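# Clip the netting's taped edge onto a hoop leg

## Task

Using either of the two pegs, clip the netting's taped edge onto the leg nearest the robot of the hoop in the right-hand middle position (viewed from the robot). The peg must sit perpendicular to that leg with the leg deep inside its jaws, and where the jaws clamp the leg the tape must span the jaws' full width on both sides.

## Robot and tools

Robot: two arms over a table. left_arm carries a left hand and right_arm a right hand, which mirror each other. Bases in the scene frame: left_arm at (-0.050, +0.512, 0) m, right_arm at (0, -0.510, 0) m, both facing nearly straight ahead.

Scene frame: origin at table-top height, midway between the arms' nominal bases. +x points out over the table, +y toward left_arm, +z up. Arm names do not match image sides. Cameras: cam_high, cam_low, cam_front, cam_level, cam_over, cam_left_wrist, cam_right_wrist (each 672x504).

Hand point axes, right hand: +z runs along the straightened fingers toward their tips. +y points out of the palm face, which sits at y = -0.062. +x crosses the palm away from the thumb. On the left hand, +x points toward the thumb instead. A rigid mast by the wrist, on the palm side, can strike things: x +0.05 to +0.10 (sign flipped on the left hand), z -0.16 to -0.11, reaching y = +0.06 m. Straight fingertips end about 0.12 m beyond the hand point. Fingertips carry rubber caps.

The 48-number row (every value in [-1, 1], both arms always included):
- 1-6: left_arm dx, dy, dz, rx, ry, rz.
- 7-22: left hand goals in this order: index_abd, index_mcp, index_pip, index_dip, middle_abd, middle_mcp, middle_pip, middle_dip, ring_abd, ring_mcp, ring_pip, ring_dip, thumb_cmc, thumb_axl, thumb_mcp, thumb_ipl.
- 23-24: left current_limit, speed.
- 25-48: the same 24 numbers for right_arm and its hand.

Arm numbers are offsets, not poses. They are measured from that arm's Hand target at the start of the action or move, along the Hand target's own axes. 1.0 equals 0.6 m of travel or 180 degrees. rx, ry, rz together form one rotation vector. Each row of one action, and each target in one move list, counts from that same start, not from the row before. Repeating an offset moves the arm further. Six zeros re-request the current Hand target. The controller limits each step's commanded orientation to 32 degrees from the measured one.

Hand numbers are absolute goal angles, mapped linearly between each hinge's stops. Values at which a hinge is straight: _abd 0.00, _mcp 0.75, _pip 0.58, _dip 0.70, thumb_cmc 0.71, thumb_axl 0.68, thumb_mcp 0.23, thumb_ipl 0.17. Lower values curl fingers toward the palm and swing the thumb in front of it. current_limit maps -1..+1 onto 0..550 mA per motor (never below 11 mA). speed sets how fast goals travel: (speed+1)/2 of 8.5 rad/s. These start at +0.4 and -0.6 and stay at whatever was last sent. A 0 in a hand slot is itself a goal. To leave a hand unchanged, send back its hand_goal, hand_current_limit and hand_speed.

Tools:
- execute_actions(actions, cameras): actions is a list of actions. Each action is up to 15 rows at 1/30 s per row; a shorter one repeats its last row. Images come back only with an empty list or when cameras names them (["all"] for all).
- move(target, speed, blend, stop_force, zero, blocking, cameras): target is one row, or a list of up to 15 rows, using the offsets above. The straight-line paths end together, taking 0.5 to 10 s. speed is the top path speed in m/s (0.002 to 3.6, default 0.25); turning is capped at twice that in rad/s. blend, in metres, rounds corners in a list. stop_force, in N (3 to 120), ends an arm's path when its wrist sensor feels that much push against the motion. zero (default true) re-zeroes the sensor first. blocking=false returns after about 0.5 s while motion continues; it cannot be combined with stop_force. The result includes a move: line with done, off_target, moving, held or fault, plus limits (paced = pose clipped, held = steps withheld). Paths do not avoid obstacles or the other arm. Do not route a path close to an arm's own base.
- wait(seconds 0 to 10): the robot holds its last commands.
- stop: brakes a running move.
- zoom_image(camera, region [x0, y0, x1, y1] in pixels, at most 504 by 504): a closer view from the newest images.
- zero_wrist_force(arm): re-zeroes that arm's force sensor.
- finished_scene: ends the scene for good.

Results: end_effector_position (m), end_effector_quat_wxyz and velocities, all in the scene frame. Hand target is the last commanded pose; the next offsets count from it. The hand often stops a little short of it; if so, send the missing distance. Joint positions and torques follow. Wrist force and torque are in the end effector's own axes, plus a line with the peak since the last result. Per hand, one entry per motor: hand_goal, hand_measured, hand_current_ma (positive pushes toward -1) and hand_state (moving, goal, blocked, overload). Printed positions can be off by a few cm.

Avoid:
- Letting anything fall or be left off the table; this fails the task.
- Hard hits on fixed or heavy items, and any contact between the two arms or hands.
- Net force near 150 N (±25) or joint overloads. Wrist load limits are about 21.5-22.7 N m and each wrist can push only about 13 N m. Either causes a 10 s arm stop.
- Targets even slightly past a firm contact. Approach slowly with stop_force, and leave a contact without stop_force.
- Motors drawing 495 mA or more for 5 s; they shut down.
- Motors reaching 85 °C (MOTOR HOT warns at 70). Long holds or stretched arms heat them.
- Releasing parts while they move.

The peg has to stay on the leg after the robot lets go.

Each tool is called after ">>>" by a JSON object that holds its "fn" and its "kwargs".

## Session

>>> {"fn": "execute_actions", "kwargs": {"actions": []}}

Scene clock: 0.00 s.
left_arm: end_effector_position=(+0.0143, +0.2396, +0.1859) hand_goal=(+0.000, +0.754, +0.576, +0.696, +0.000, +0.754, +0.576, +0.696, +0.000, +0.754, +0.576, +0.696, +0.714, +0.678, +0.226, +0.168) hand_measured=(+0.000, +0.754, +0.576, +0.696, +0.000, +0.754, +0.576, +0.696, +0.000, +0.754, +0.576, +0.696, +0.714, +0.678, +0.226, +0.168) hand_current_ma=(+0, +0, +0, +0, +0, +0, +0, +0, +0, +0, +0, +0, +0, +0, +0, +0) hand_state=(goal, goal, goal, goal, goal, goal, goal, goal, goal, goal, goal, goal, goal, goal, goal, goal) hand_current_limit=0.40 hand_speed=-0.60 end_effector_quat_wxyz=(-0.367, -0.284, +0.866, -0.185) | right_arm: end_effector_position=(+0.5908, -0.1128, +0.3135) hand_goal=(+0.000, +0.754, +0.576, +0.696, +0.000, +0.754, +0.576, +0.696, +0.000, +0.754, +0.576, +0.696, +0.714, +0.678, +0.226, +0.168) hand_measured=(+0.000, +0.754, +0.576, +0.696, +0.000, +0.754, +0.576, +0.696, +0.000, +0.754, +0.576, +0.696, +0.714, +0.678, +0.226, +0.168) hand_current_ma=(+0, +0, +0, +0, +0, +0, +0, +0, +0, +0, +0, +0, +0, +0, +0, +0) hand_state=(goal, goal, goal, goal, goal, goal, goal, goal, goal, goal, goal, goal, goal, goal, goal, goal) hand_current_limit=0.40 hand_speed=-0.60 end_effector_quat_wxyz=(-0.027, +0.651, +0.756, +0.062)
Joint positions: left_arm=[2.861 -1.254 -2.385 -1.584 0.861 -2.282] | right_arm=[0.436 -1.289 1.394 -1.768 -1.471 0.292]
Joint velocities: within noise
Joint torques (N m): no reading
Wrist force (N): no reading
Wrist torque (N m): no reading
Wrist force, peak (N): no reading
Hand target: left_arm +0.0143, +0.2396, +0.1859; -0.367, -0.284, +0.866, -0.185 | right_arm +0.5908, -0.1128, +0.3135; -0.027, +0.651, +0.756, +0.062

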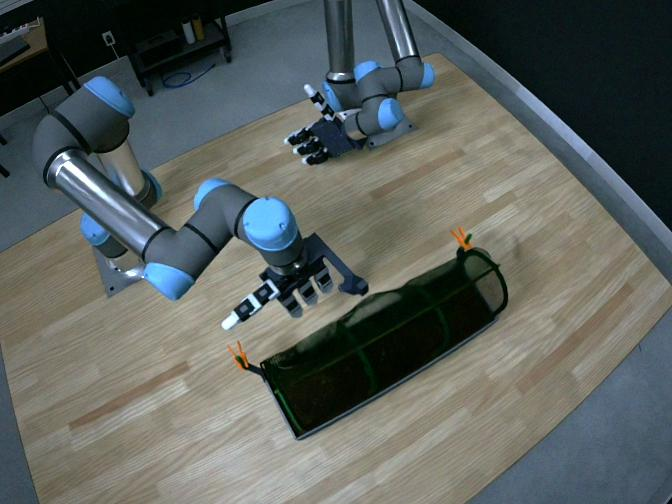

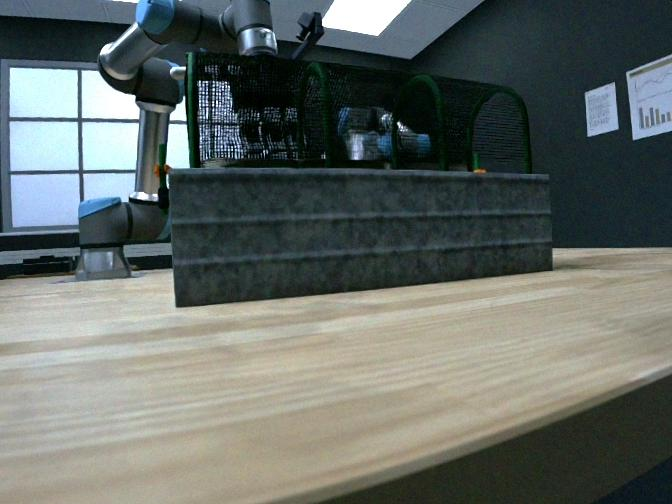

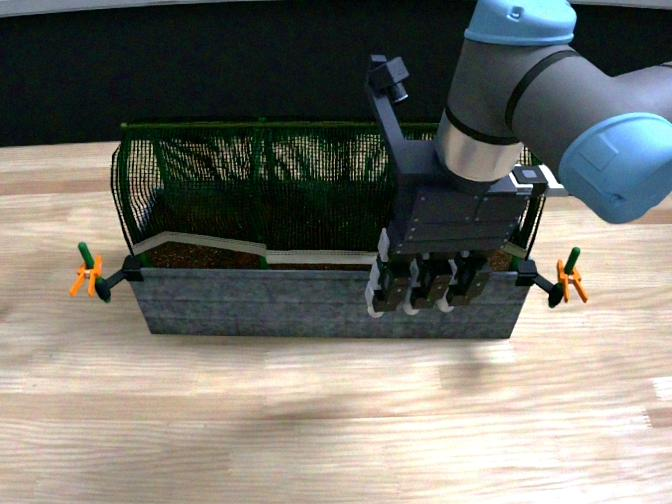

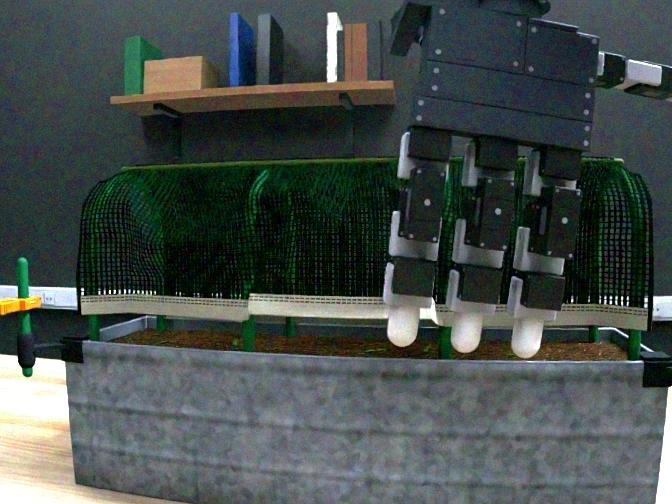

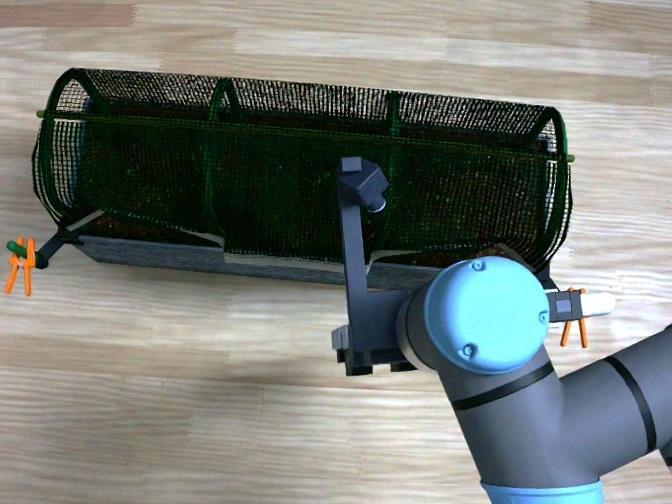

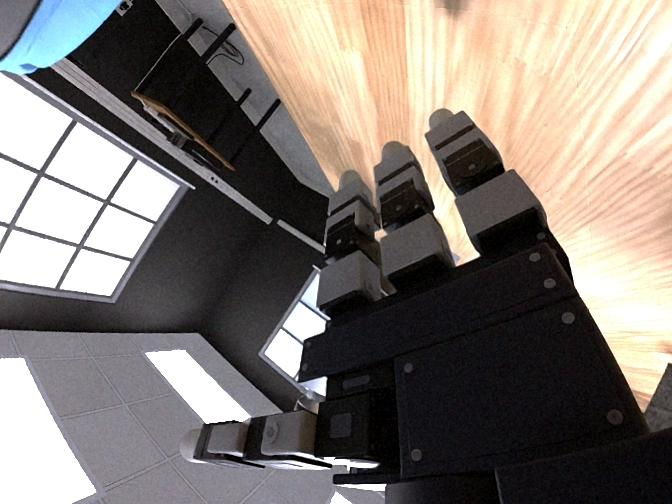

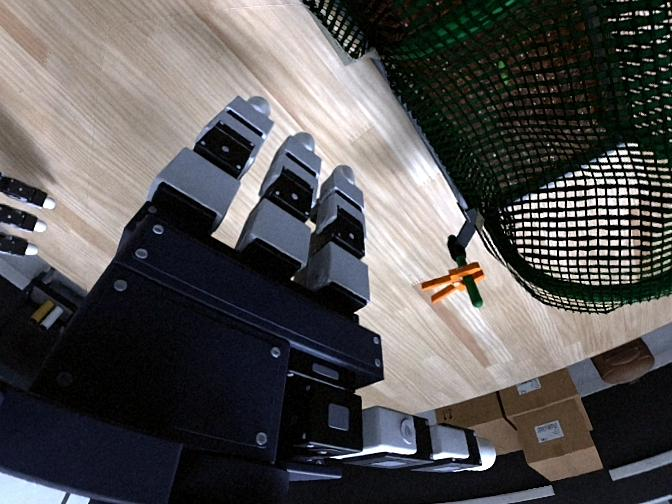

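>>> {"fn": "zoom_image", "kwargs": {"camera": "cam_front", "region": [380, 200, 620, 350]}}

>>> {"fn": "zoom_image", "kwargs": {"camera": "cam_front", "region": [60, 200, 300, 350]}}

>>> {"fn": "zoom_image", "kwargs": {"camera": "cam_right_wrist", "region": [380, 180, 560, 330]}}

>>> {"fn": "zoom_image", "kwargs": {"camera": "cam_level", "region": [0, 250, 280, 400]}}

>>> {"fn": "zoom_image", "kwargs": {"camera": "cam_over", "region": [0, 200, 250, 300]}}

Scaled by 2.100 from the camera's 672x504 image, which has a finer 960x720 frame.

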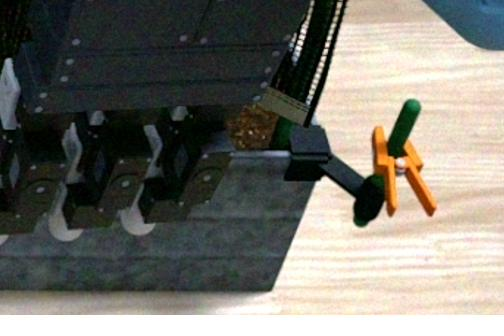

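Scaled by 2.100 from the camera's 672x504 image, which has a finer 960x720 frame.

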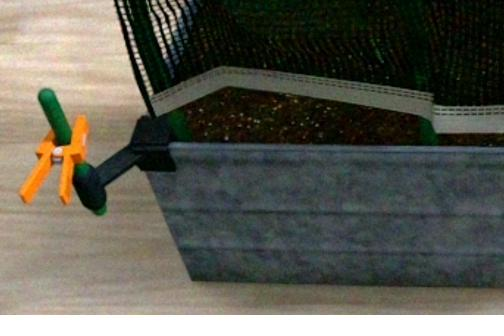

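Scaled by 2.800 from the camera's 672x504 image, which has a finer 960x720 frame.

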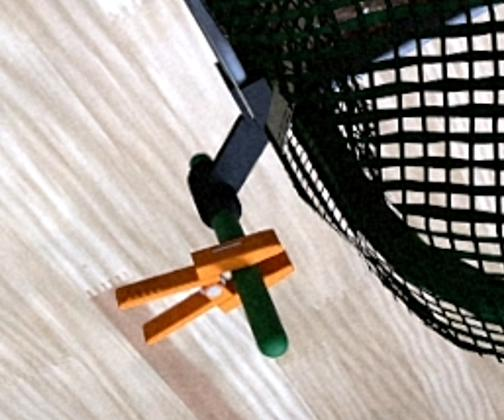

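Scaled by 1.800 from the camera's 672x504 image, which has a finer 960x720 frame.

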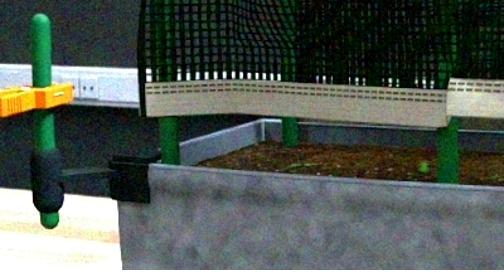

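Scaled by 2.016 from the camera's 672x504 image, which has a finer 960x720 frame.

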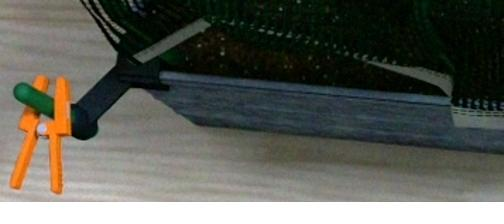

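>>> {"fn": "move", "kwargs": {"target": [0,0,0,0,0,0, 0,0.754,0.576,0.696,0,0.754,0.576,0.696,0,0.754,0.576,0.696,0.714,0.678,0.226,0.168,0.4,-0.6, 0,-0.2,-0.3,0,0,0, 0,0.754,0.576,0.696,0,0.754,0.576,0.696,0,0.754,0.576,0.696,0.714,0.678,0.226,0.168,0.4,-0.6], "speed": 0.3, "cameras": ["all"]}}

Scene clock: 86.90 s.
left_arm: end_effector_position=(+0.0143, +0.2396, +0.1859) hand_goal=(+0.000, +0.754, +0.576, +0.696, +0.000, +0.754, +0.576, +0.696, +0.000, +0.754, +0.576, +0.696, +0.714, +0.678, +0.226, +0.168) hand_measured=(+0.000, +0.754, +0.576, +0.696, +0.000, +0.754, +0.576, +0.696, +0.000, +0.754, +0.576, +0.696, +0.714, +0.678, +0.226, +0.168) hand_current_ma=(-1, -4, +4, +0, -1, -4, +4, +0, -1, -4, +4, +0, +1, -4, -4, -2) hand_state=(goal, goal, goal, goal, goal, goal, goal, goal, goal, goal, goal, goal, goal, goal, goal, goal) hand_current_limit=0.40 hand_speed=-0.60 end_effector_quat_wxyz=(-0.367, -0.284, +0.866, -0.185) | right_arm: end_effector_position=(+0.4650, -0.1532, +0.4847) hand_goal=(+0.000, +0.754, +0.576, +0.696, +0.000, +0.754, +0.576, +0.696, +0.000, +0.754, +0.576, +0.696, +0.714, +0.678, +0.226, +0.168) hand_measured=(+0.000, +0.754, +0.576, +0.696, +0.000, +0.754, +0.576, +0.696, +0.000, +0.754, +0.576, +0.696, +0.714, +0.678, +0.224, +0.168) hand_current_ma=(+0, -1, +1, +0, +0, -1, +1, +0, +0, -1, +1, +0, +0, -1, -4, +0) hand_state=(goal, goal, goal, goal, goal, goal, goal, goal, goal, goal, goal, goal, goal, goal, goal, goal) hand_current_limit=0.40 hand_speed=-0.60 end_effector_quat_wxyz=(-0.027, +0.651, +0.756, +0.062)
Joint positions: left_arm=[2.861 -1.254 -2.385 -1.584 0.861 -2.282] | right_arm=[0.47 -1.556 1.264 -1.374 -1.474 0.326]
Joint torques (N m): left_arm=[-0.46 6.23 20.33 1.07 -1.06 0.2] | right_arm=[-8.85 -24.39 -14.66 -1.95 0.3 -1.49]
Wrist force (N): left_arm=[-0.1 0.1 -0.4] | right_arm=[0.0 0.1 0.0]
Wrist torque (N m): left_arm=[0.03 0.01 -0.01] | right_arm=[0.02 -0.03 -0.11]
Wrist force, peak (N): left_arm=[0.0 -0.2 -0.7] | right_arm=[-0.1 -1.8 -2.2]
Hand target: left_arm +0.0143, +0.2396, +0.1859; -0.367, -0.284, +0.866, -0.185 | right_arm +0.4650, -0.1533, +0.4848; -0.027, +0.651, +0.756, +0.062
Off the commanded pose: left_arm 0.000 m, 0 deg | right_arm 0.000 m, 0 deg.
move: done

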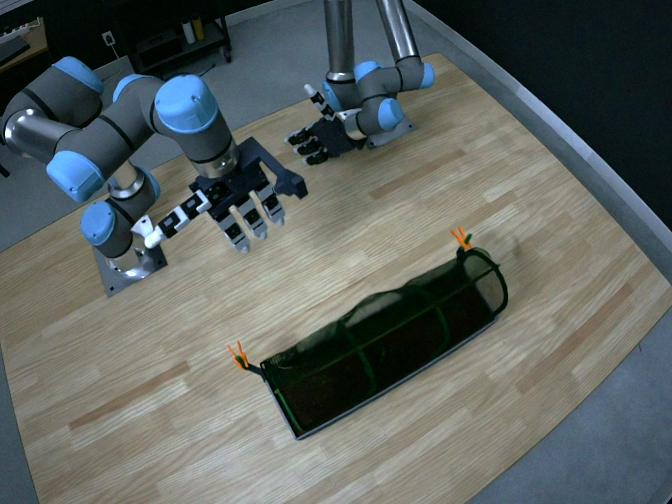

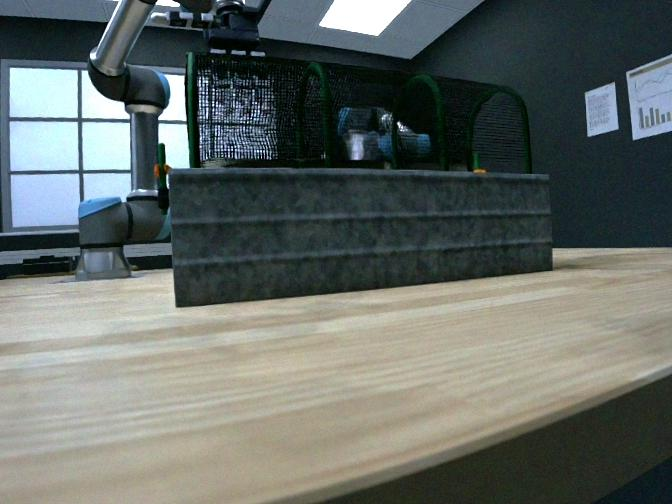

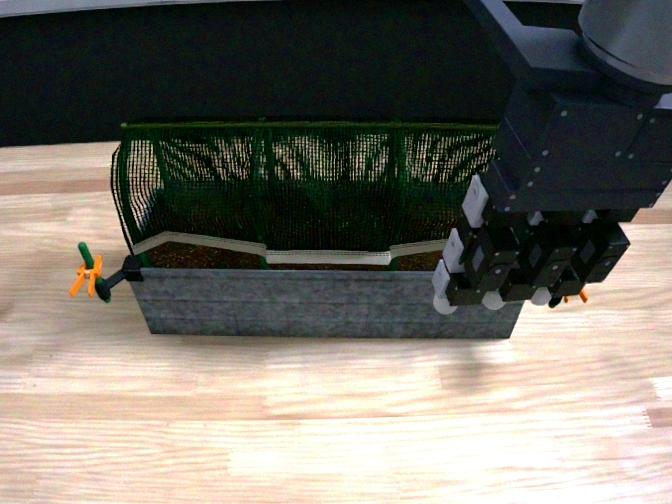

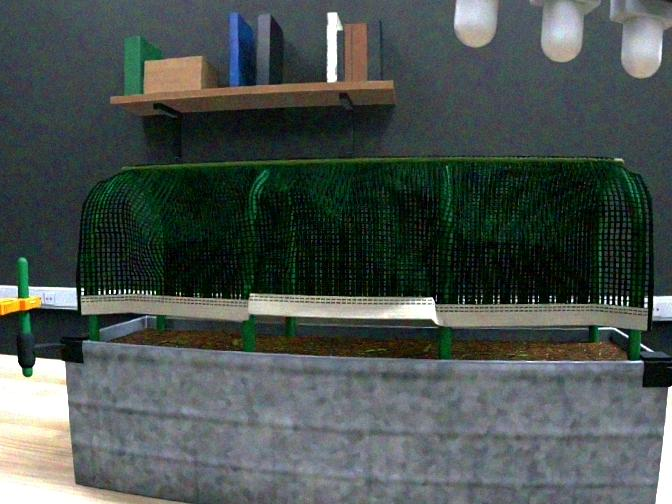

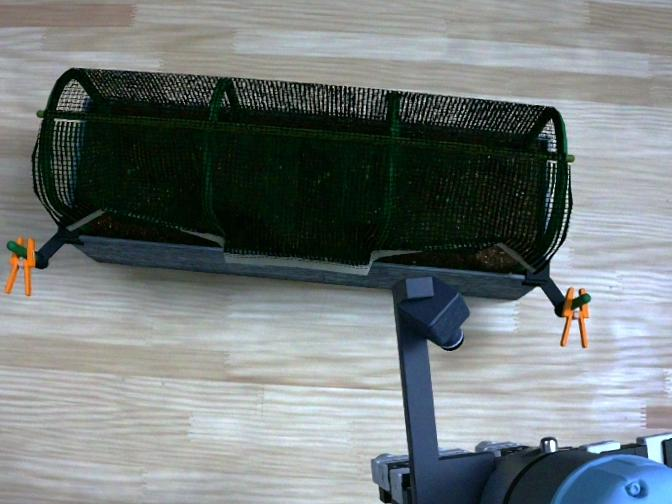

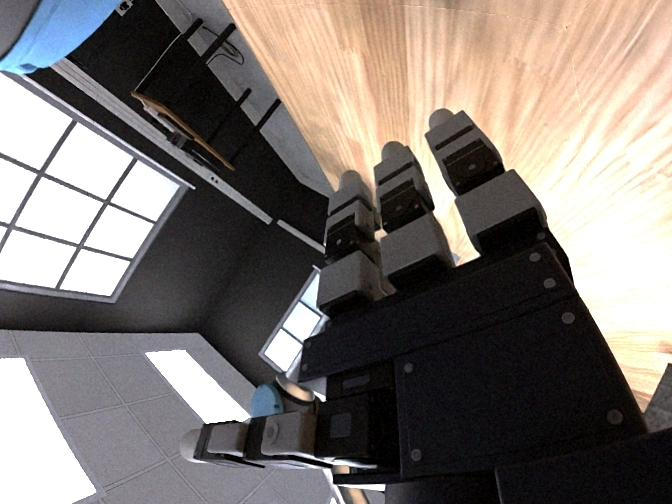

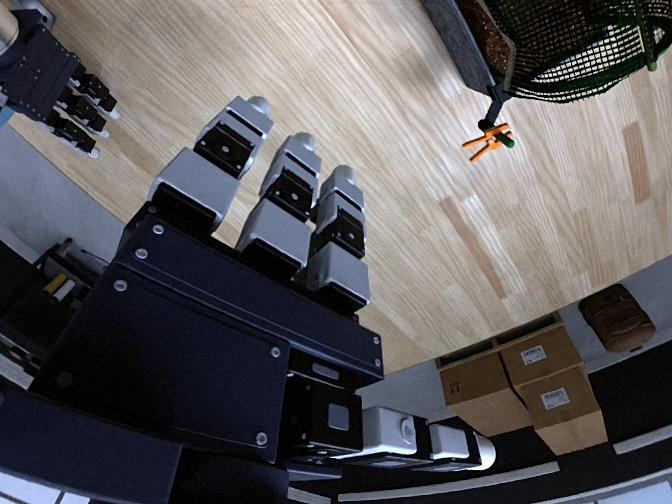

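>>> {"fn": "zoom_image", "kwargs": {"camera": "cam_level", "region": [340, 260, 540, 370]}}

>>> {"fn": "zoom_image", "kwargs": {"camera": "cam_front", "region": [320, 190, 480, 300]}}

>>> {"fn": "zoom_image", "kwargs": {"camera": "cam_over", "region": [300, 200, 620, 380]}}

>>> {"fn": "zoom_image", "kwargs": {"camera": "cam_over", "region": [530, 260, 630, 360]}}

>>> {"fn": "zoom_image", "kwargs": {"camera": "cam_right_wrist", "region": [420, 0, 670, 180]}}

>>> {"fn": "zoom_image", "kwargs": {"camera": "cam_low", "region": [130, 120, 330, 260]}}

>>> {"fn": "zoom_image", "kwargs": {"camera": "cam_high", "region": [200, 200, 520, 440]}}

Scaled by 2.520 from the camera's 672x504 image, which has a finer 960x720 frame.

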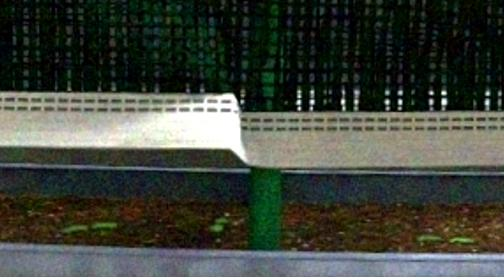

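Scaled by 3.150 from the camera's 672x504 image, which has a finer 960x720 frame.

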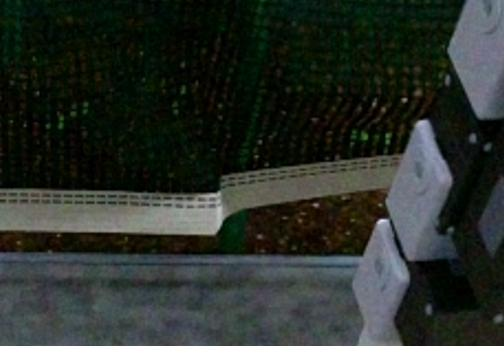

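Scaled by 1.575 from the camera's 672x504 image, which has a finer 960x720 frame.

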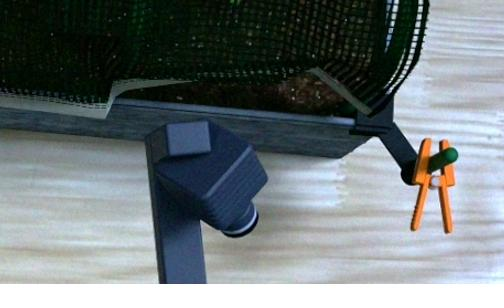

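Scaled by 5.040 from the camera's 672x504 image, which has a finer 960x720 frame.

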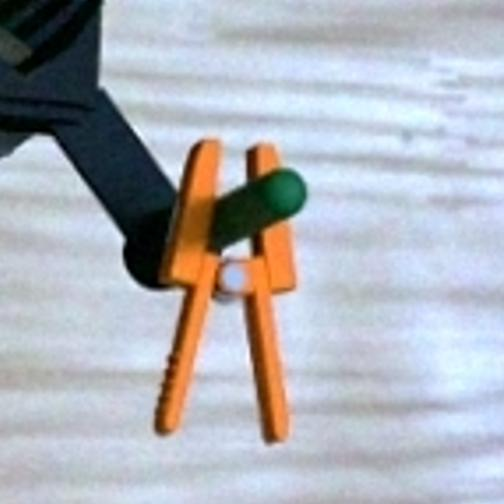

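Scaled by 2.016 from the camera's 672x504 image, which has a finer 960x720 frame.

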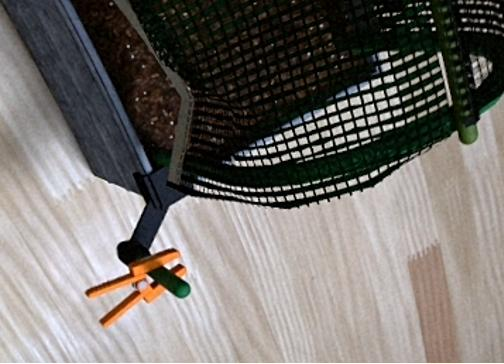

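Scaled by 2.520 from the camera's 672x504 image, which has a finer 960x720 frame.

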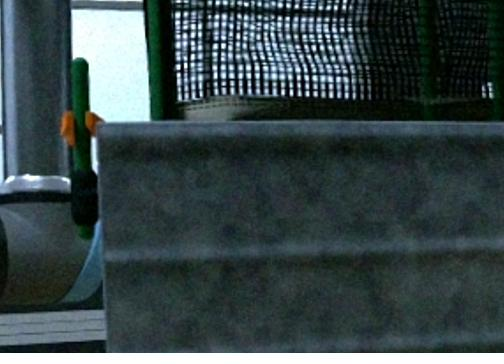

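Scaled by 1.575 from the camera's 672x504 image, which has a finer 960x720 frame.

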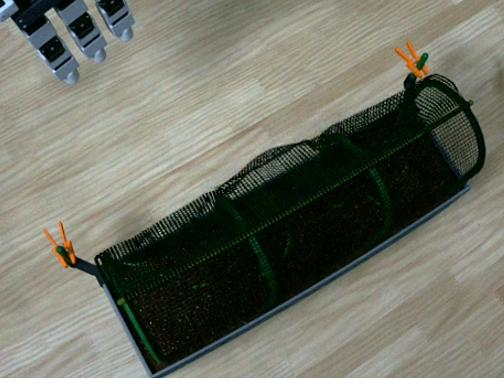

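>>> {"fn": "move", "kwargs": {"target": [0,0,0,0,0,0, 0,0.754,0.576,0.696,0,0.754,0.576,0.696,0,0.754,0.576,0.696,0.714,0.678,0.226,0.168,0.4,-0.6, -0.177,-0.0235,0.12,-0.0244,0.4589,0.0487, -0.133,-0.342,0.431,0.551,0.133,-0.342,0.431,0.551,0,0.754,0.576,0.696,-0.657,0.677,0.225,0.168,0.4,-0.6], "speed": 0.35, "cameras": ["all"]}}

Scene clock: 265.20 s.
left_arm: end_effector_position=(+0.0143, +0.2396, +0.1859) hand_goal=(+0.000, +0.754, +0.576, +0.696, +0.000, +0.754, +0.576, +0.696, +0.000, +0.754, +0.576, +0.696, +0.714, +0.678, +0.226, +0.168) hand_measured=(+0.000, +0.754, +0.576, +0.696, +0.000, +0.754, +0.576, +0.696, +0.000, +0.754, +0.576, +0.696, +0.714, +0.678, +0.226, +0.168) hand_current_ma=(-1, -4, +4, +0, -1, -4, +4, +0, -1, -4, +4, +0, +1, -4, -4, -2) hand_state=(goal, goal, goal, goal, goal, goal, goal, goal, goal, goal, goal, goal, goal, goal, goal, goal) hand_current_limit=0.40 hand_speed=-0.60 end_effector_quat_wxyz=(-0.367, -0.284, +0.866, -0.185) | right_arm: end_effector_position=(+0.4700, -0.2503, +0.3997) hand_goal=(-0.132, -0.342, +0.432, +0.552, +0.134, -0.342, +0.432, +0.552, +0.000, +0.754, +0.576, +0.696, -0.656, +0.678, +0.226, +0.168) hand_measured=(-0.096, -0.340, +0.434, +0.554, +0.096, -0.338, +0.436, +0.556, +0.002, +0.752, +0.576, +0.696, -0.640, +0.678, +0.224, +0.168) hand_current_ma=(+75, +2, +2, +3, -82, +5, +4, +4, +2, -1, +0, +0, +33, -1, -3, +0) hand_state=(blocked, goal, goal, goal, blocked, goal, goal, goal, goal, goal, goal, goal, goal, goal, goal, goal) hand_current_limit=0.40 hand_speed=-0.60 end_effector_quat_wxyz=(+0.500, -0.500, -0.500, -0.501) end_effector_velocity=(-0.001, +0.000, +0.000) end_effector_angular_velocity=(+0.001, -0.001, +0.000)
Joint positions: left_arm=[2.861 -1.254 -2.385 -1.584 0.861 -2.282] | right_arm=[-0.275 -1.628 1.794 -0.164 -0.274 -1.574]
Joint velocities: left_arm=[within noise] | right_arm=[0.001 0 0 0.003 0 -0.005]
Joint torques (N m): left_arm=[1.03 6.03 20.52 1.14 -0.97 0.49] | right_arm=[10.28 -18.3 -6.2 0.85 -0.28 -2.13]
Wrist force (N): left_arm=[0.1 -0.1 -0.2] | right_arm=[1.2 -0.2 0.4]
Wrist torque (N m): left_arm=[-0.01 -0.01 0.01] | right_arm=[-0.36 0.13 0.61]
Wrist force, peak (N): left_arm=[-0.1 0.2 -0.6] | right_arm=[4.4 -3.2 0.4]
Hand target: left_arm +0.0143, +0.2396, +0.1859; -0.367, -0.284, +0.866, -0.185 | right_arm +0.4699, -0.2502, +0.3997; +0.500, -0.500, -0.500, -0.501
Off the commanded pose: left_arm 0.000 m, 0 deg | right_arm 0.000 m, 0 deg.
move: done

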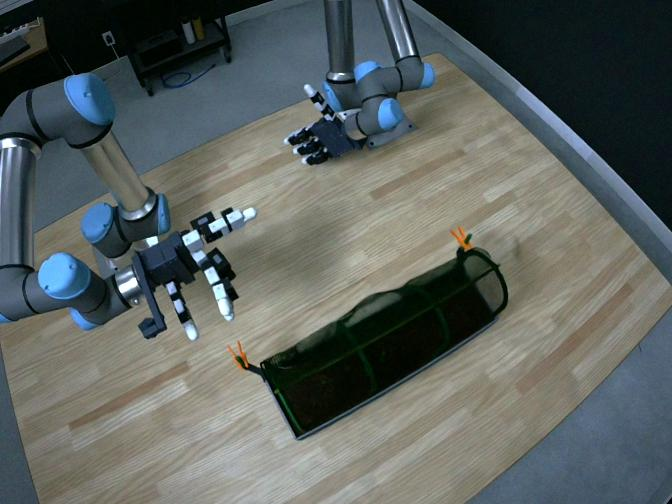

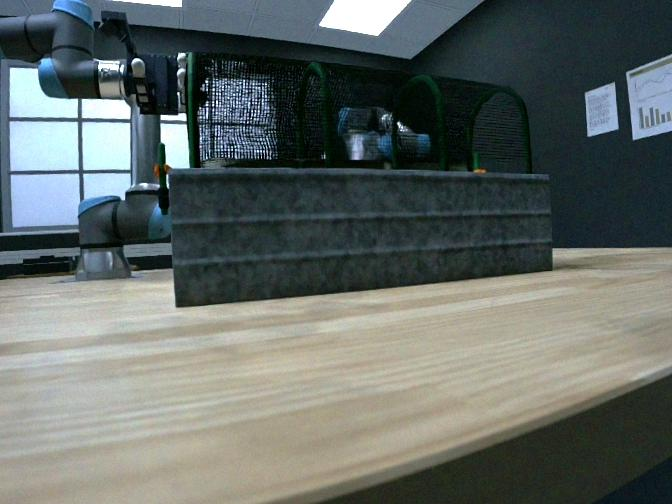

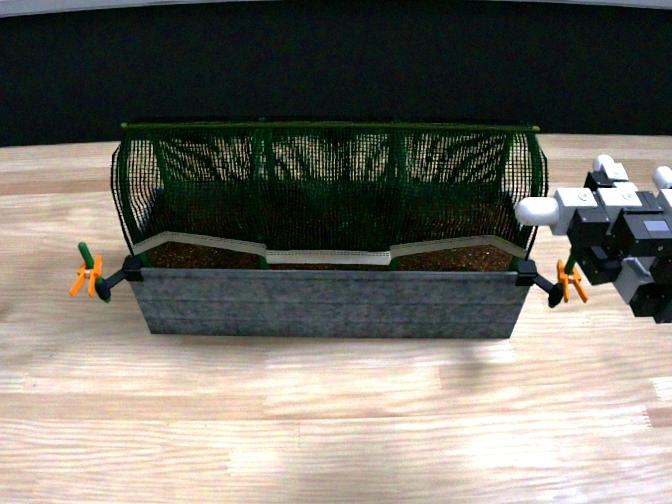

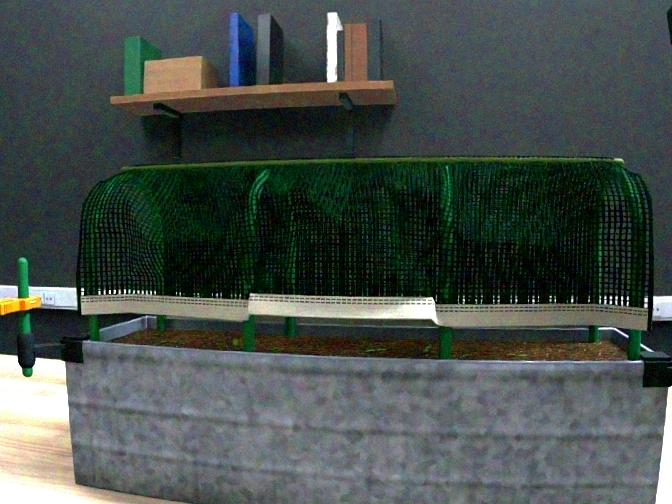

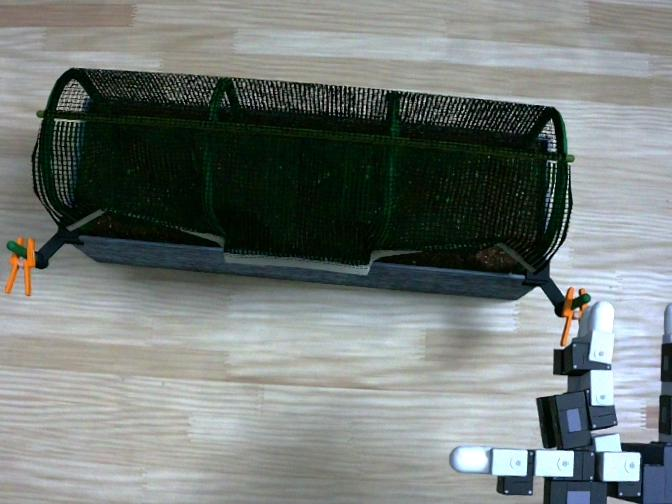

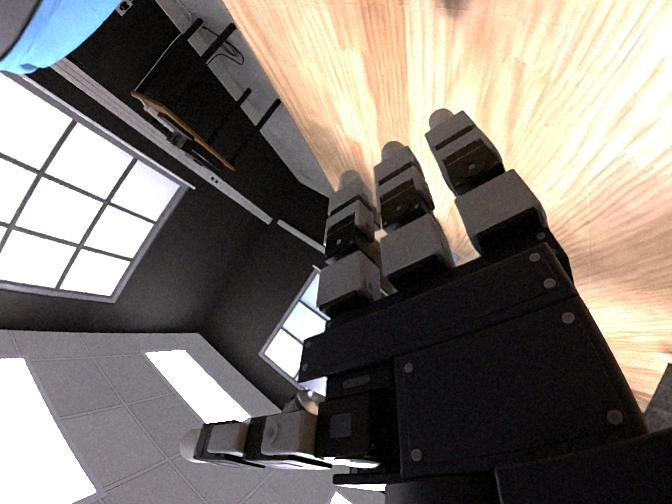

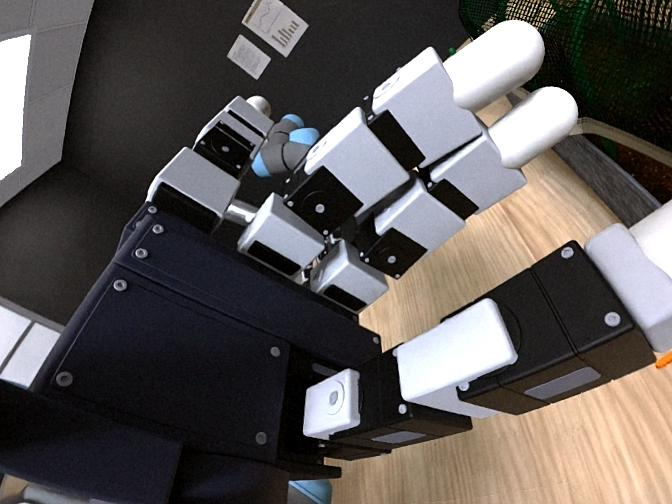

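>>> {"fn": "move", "kwargs": {"target": [0,0,0,0,0,0, 0,0.754,0.576,0.696,0,0.754,0.576,0.696,0,0.754,0.576,0.696,0.714,0.678,0.226,0.168,0.4,-0.6, -0.2333,-0.0833,-0.0333,0,0,0, 0,-0.342,0.431,0.551,0,0.754,0.576,0.696,0,0.754,0.576,0.696,-0.514,0.677,0.225,0.168,0.4,-0.6], "speed": 0.3, "cameras": ["cam_low","cam_front","cam_over","cam_high","cam_level","cam_right_wrist"]}}

Scene clock: 309.13 s.
left_arm: end_effector_position=(+0.0143, +0.2396, +0.1859) hand_goal=(+0.000, +0.754, +0.576, +0.696, +0.000, +0.754, +0.576, +0.696, +0.000, +0.754, +0.576, +0.696, +0.714, +0.678, +0.226, +0.168) hand_measured=(+0.000, +0.754, +0.576, +0.696, +0.000, +0.754, +0.576, +0.696, +0.000, +0.754, +0.576, +0.696, +0.714, +0.678, +0.226, +0.168) hand_current_ma=(-1, -4, +4, +0, -1, -4, +4, +0, -1, -4, +4, +0, +1, -4, -4, -2) hand_state=(goal, goal, goal, goal, goal, goal, goal, goal, goal, goal, goal, goal, goal, goal, goal, goal) hand_current_limit=0.40 hand_speed=-0.60 end_effector_quat_wxyz=(-0.367, -0.284, +0.866, -0.185) | right_arm: end_effector_position=(+0.4201, -0.2701, +0.2597) hand_goal=(+0.000, -0.342, +0.432, +0.552, +0.000, +0.754, +0.576, +0.696, +0.000, +0.754, +0.576, +0.696, -0.514, +0.678, +0.226, +0.168) hand_measured=(+0.002, -0.340, +0.434, +0.554, +0.012, +0.752, +0.574, +0.692, +0.002, +0.752, +0.576, +0.696, -0.504, +0.678, +0.224, +0.168) hand_current_ma=(+2, +2, +2, +3, +19, -4, -3, -4, +2, -1, +0, +0, +16, -1, -2, +0) hand_state=(goal, goal, goal, goal, goal, goal, goal, goal, goal, goal, goal, goal, goal, goal, goal, goal) hand_current_limit=0.40 hand_speed=-0.60 end_effector_quat_wxyz=(+0.500, -0.500, -0.500, -0.501)
Joint positions: left_arm=[2.861 -1.254 -2.385 -1.584 0.861 -2.282] | right_arm=[-0.379 -1.634 2.183 -0.548 -0.378 -1.573]
Joint torques (N m): left_arm=[-0.38 7.61 19.66 1.24 -1 0.5] | right_arm=[9.95 -12.66 -4.9 -0.84 -0.85 -1.49]
Wrist force (N): left_arm=[-0.2 0.0 0.2] | right_arm=[1.0 -0.2 0.6]
Wrist torque (N m): left_arm=[-0.02 0.03 -0.01] | right_arm=[-0.38 0.10 0.61]
Wrist force, peak (N): left_arm=[-0.4 0.5 -0.1] | right_arm=[3.1 -0.9 2.5]
Hand target: left_arm +0.0143, +0.2396, +0.1859; -0.367, -0.284, +0.866, -0.185 | right_arm +0.4200, -0.2701, +0.2596; +0.500, -0.500, -0.500, -0.501
Off the commanded pose: left_arm 0.000 m, 0 deg | right_arm 0.000 m, 0 deg.
move: done
Images, in order (width x height): cam_high 672x504, cam_low 672x504, cam_front 672x504, cam_level 672x504, cam_over 672x504, cam_right_wrist 672x504.

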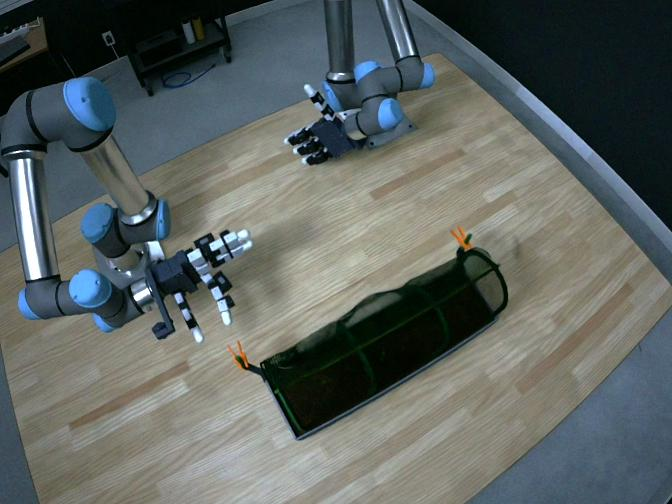

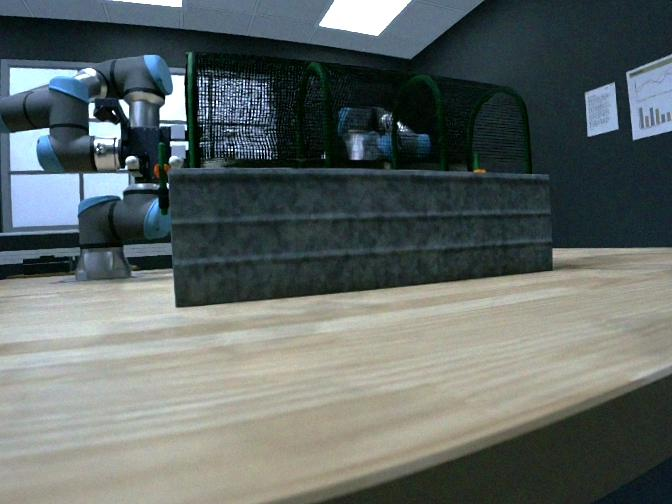

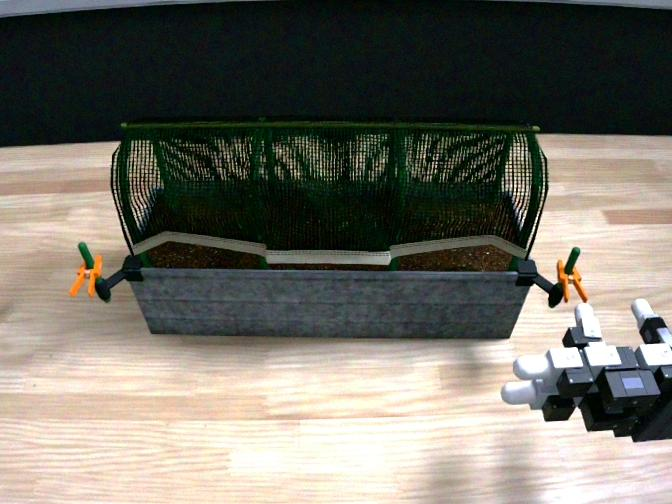

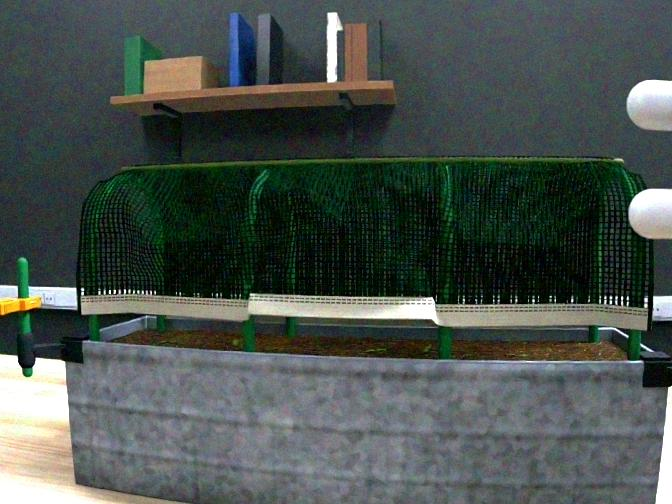

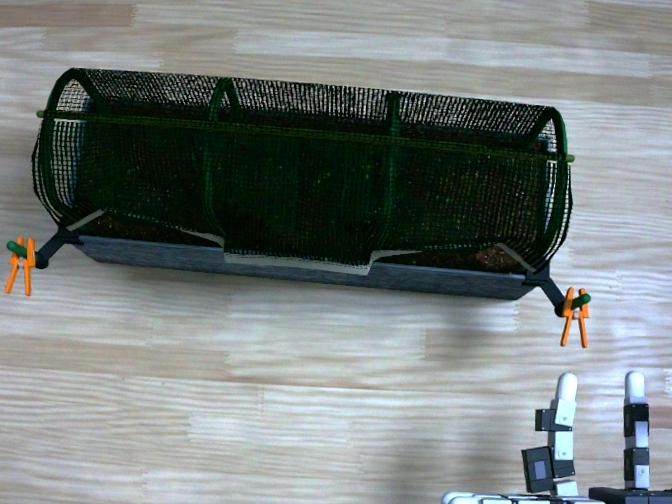

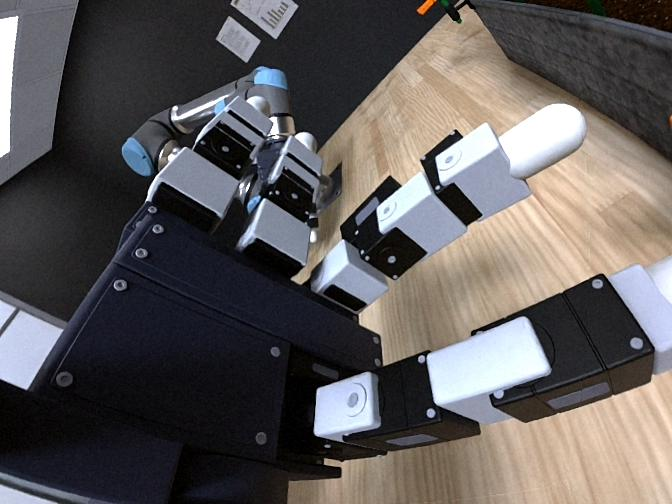

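>>> {"fn": "move", "kwargs": {"target": [0,0,0,0,0,0, 0,0.754,0.576,0.696,0,0.754,0.576,0.696,0,0.754,0.576,0.696,0.714,0.678,0.226,0.168,0.4,-0.6, -0.0362,0.0277,0.0448,0,0,0, 0,-0.479,0.504,0.623,0,0.754,0.576,0.696,0,0.754,0.576,0.696,-0.514,0.677,0.1685,0.168,0.4,-0.6], "speed": 0.15, "cameras": ["cam_low","cam_front","cam_over","cam_right_wrist"]}}

Scene clock: 393.53 s.
left_arm: end_effector_position=(+0.0143, +0.2396, +0.1859) hand_goal=(+0.000, +0.754, +0.576, +0.696, +0.000, +0.754, +0.576, +0.696, +0.000, +0.754, +0.576, +0.696, +0.714, +0.678, +0.226, +0.168) hand_measured=(+0.000, +0.754, +0.576, +0.696, +0.000, +0.754, +0.576, +0.696, +0.000, +0.754, +0.576, +0.696, +0.714, +0.678, +0.226, +0.168) hand_current_ma=(-1, -4, +4, +0, -1, -4, +4, +0, -1, -4, +4, +0, +1, -4, -4, -2) hand_state=(goal, goal, goal, goal, goal, goal, goal, goal, goal, goal, goal, goal, goal, goal, goal, goal) hand_current_limit=0.40 hand_speed=-0.60 end_effector_quat_wxyz=(-0.367, -0.284, +0.866, -0.185) | right_arm: end_effector_position=(+0.4367, -0.2432, +0.2380) hand_goal=(+0.000, -0.478, +0.504, +0.624, +0.000, +0.754, +0.576, +0.696, +0.000, +0.754, +0.576, +0.696, -0.514, +0.678, +0.168, +0.168) hand_measured=(+0.002, -0.476, +0.502, +0.622, +0.012, +0.752, +0.574, +0.692, +0.002, +0.754, +0.576, +0.696, -0.504, +0.678, +0.170, +0.168) hand_current_ma=(+2, +2, -3, -3, +18, -2, -3, -4, +2, +0, +0, +0, +16, -1, +3, +0) hand_state=(goal, goal, goal, goal, goal, goal, goal, goal, goal, goal, goal, goal, goal, goal, goal, goal) hand_current_limit=0.40 hand_speed=-0.60 end_effector_quat_wxyz=(+0.500, -0.500, -0.500, -0.500)
Joint positions: left_arm=[2.861 -1.254 -2.385 -1.584 0.861 -2.282] | right_arm=[-0.282 -1.551 2.169 -0.616 -0.281 -1.574]
Joint torques (N m): left_arm=[-0.59 7.93 20.14 1.3 -0.91 0.42] | right_arm=[-2.47 -23.09 -4.56 -0.1 -0.1 1.37]
Wrist force (N): left_arm=[0.2 0.0 0.0] | right_arm=[1.1 -0.4 0.6]
Wrist torque (N m): left_arm=[0.00 -0.02 0.02] | right_arm=[-0.39 0.11 0.59]
Wrist force, peak (N): left_arm=[-0.1 0.0 -0.5] | right_arm=[1.5 -1.0 -1.7]
Hand target: left_arm +0.0143, +0.2396, +0.1859; -0.367, -0.284, +0.866, -0.185 | right_arm +0.4367, -0.2432, +0.2379; +0.500, -0.500, -0.500, -0.501
Off the commanded pose: left_arm 0.000 m, 0 deg | right_arm 0.000 m, 0 deg.
move: done
Images, in order (width x height): cam_low 672x504, cam_front 672x504, cam_over 672x504, cam_right_wrist 672x504.

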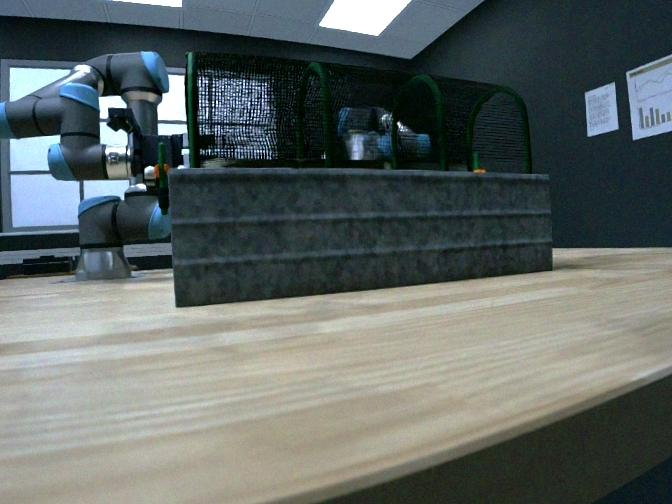

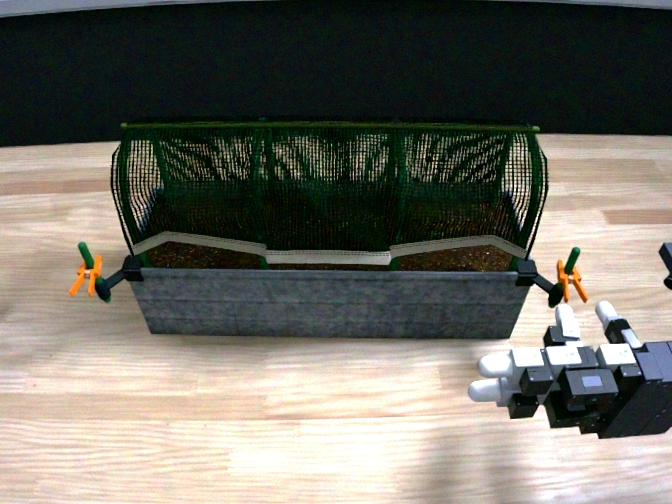

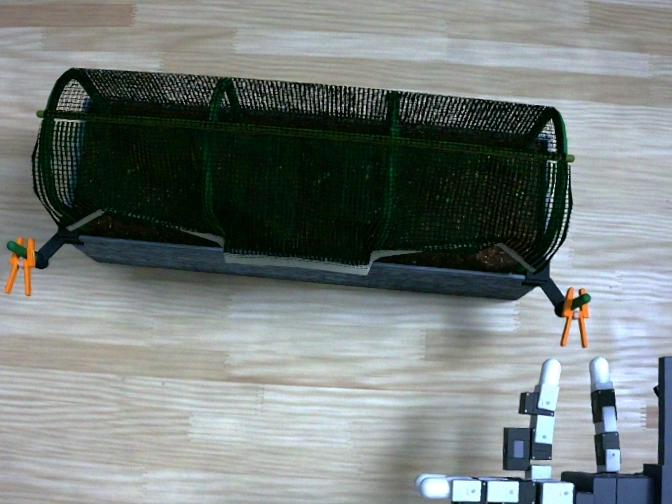

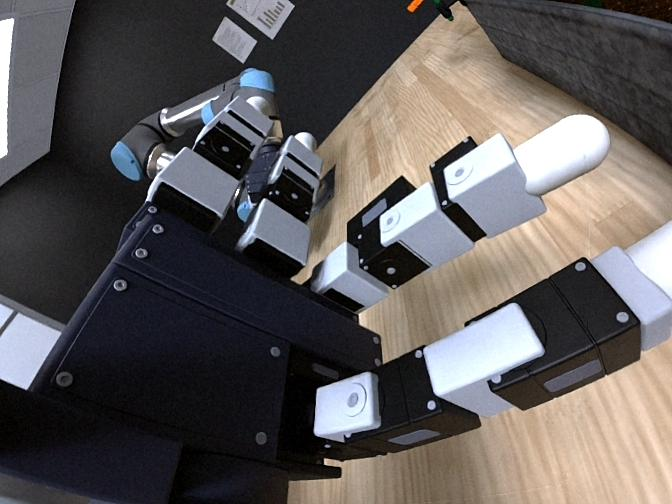

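>>> {"fn": "zoom_image", "kwargs": {"camera": "cam_over", "region": [510, 270, 650, 410]}}

>>> {"fn": "zoom_image", "kwargs": {"camera": "cam_front", "region": [520, 230, 660, 370]}}

>>> {"fn": "zoom_image", "kwargs": {"camera": "cam_low", "region": [100, 100, 240, 240]}}

Scaled by 3.600 from the camera's 672x504 image, which has a finer 960x720 frame.

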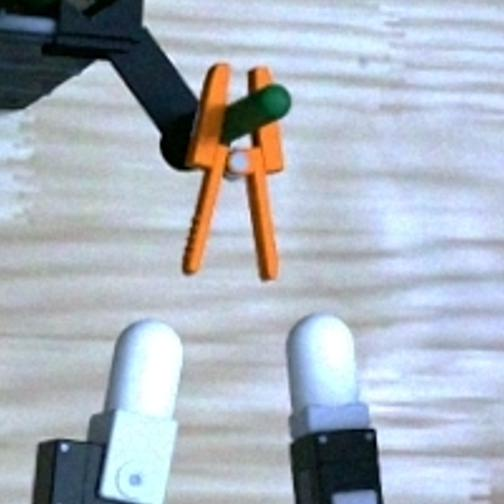

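Scaled by 3.600 from the camera's 672x504 image, which has a finer 960x720 frame.

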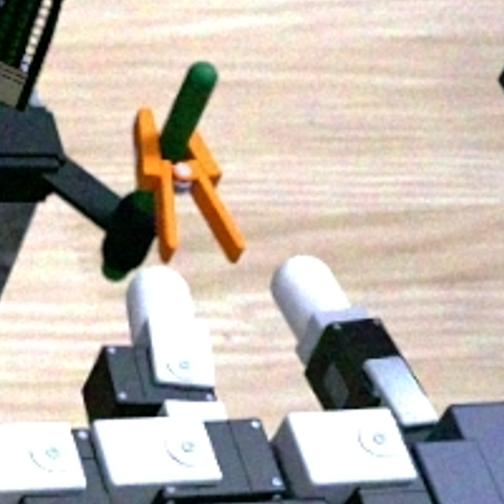

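Scaled by 3.600 from the camera's 672x504 image, which has a finer 960x720 frame.

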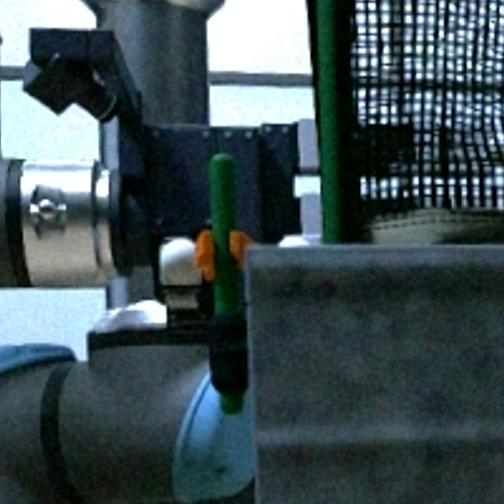

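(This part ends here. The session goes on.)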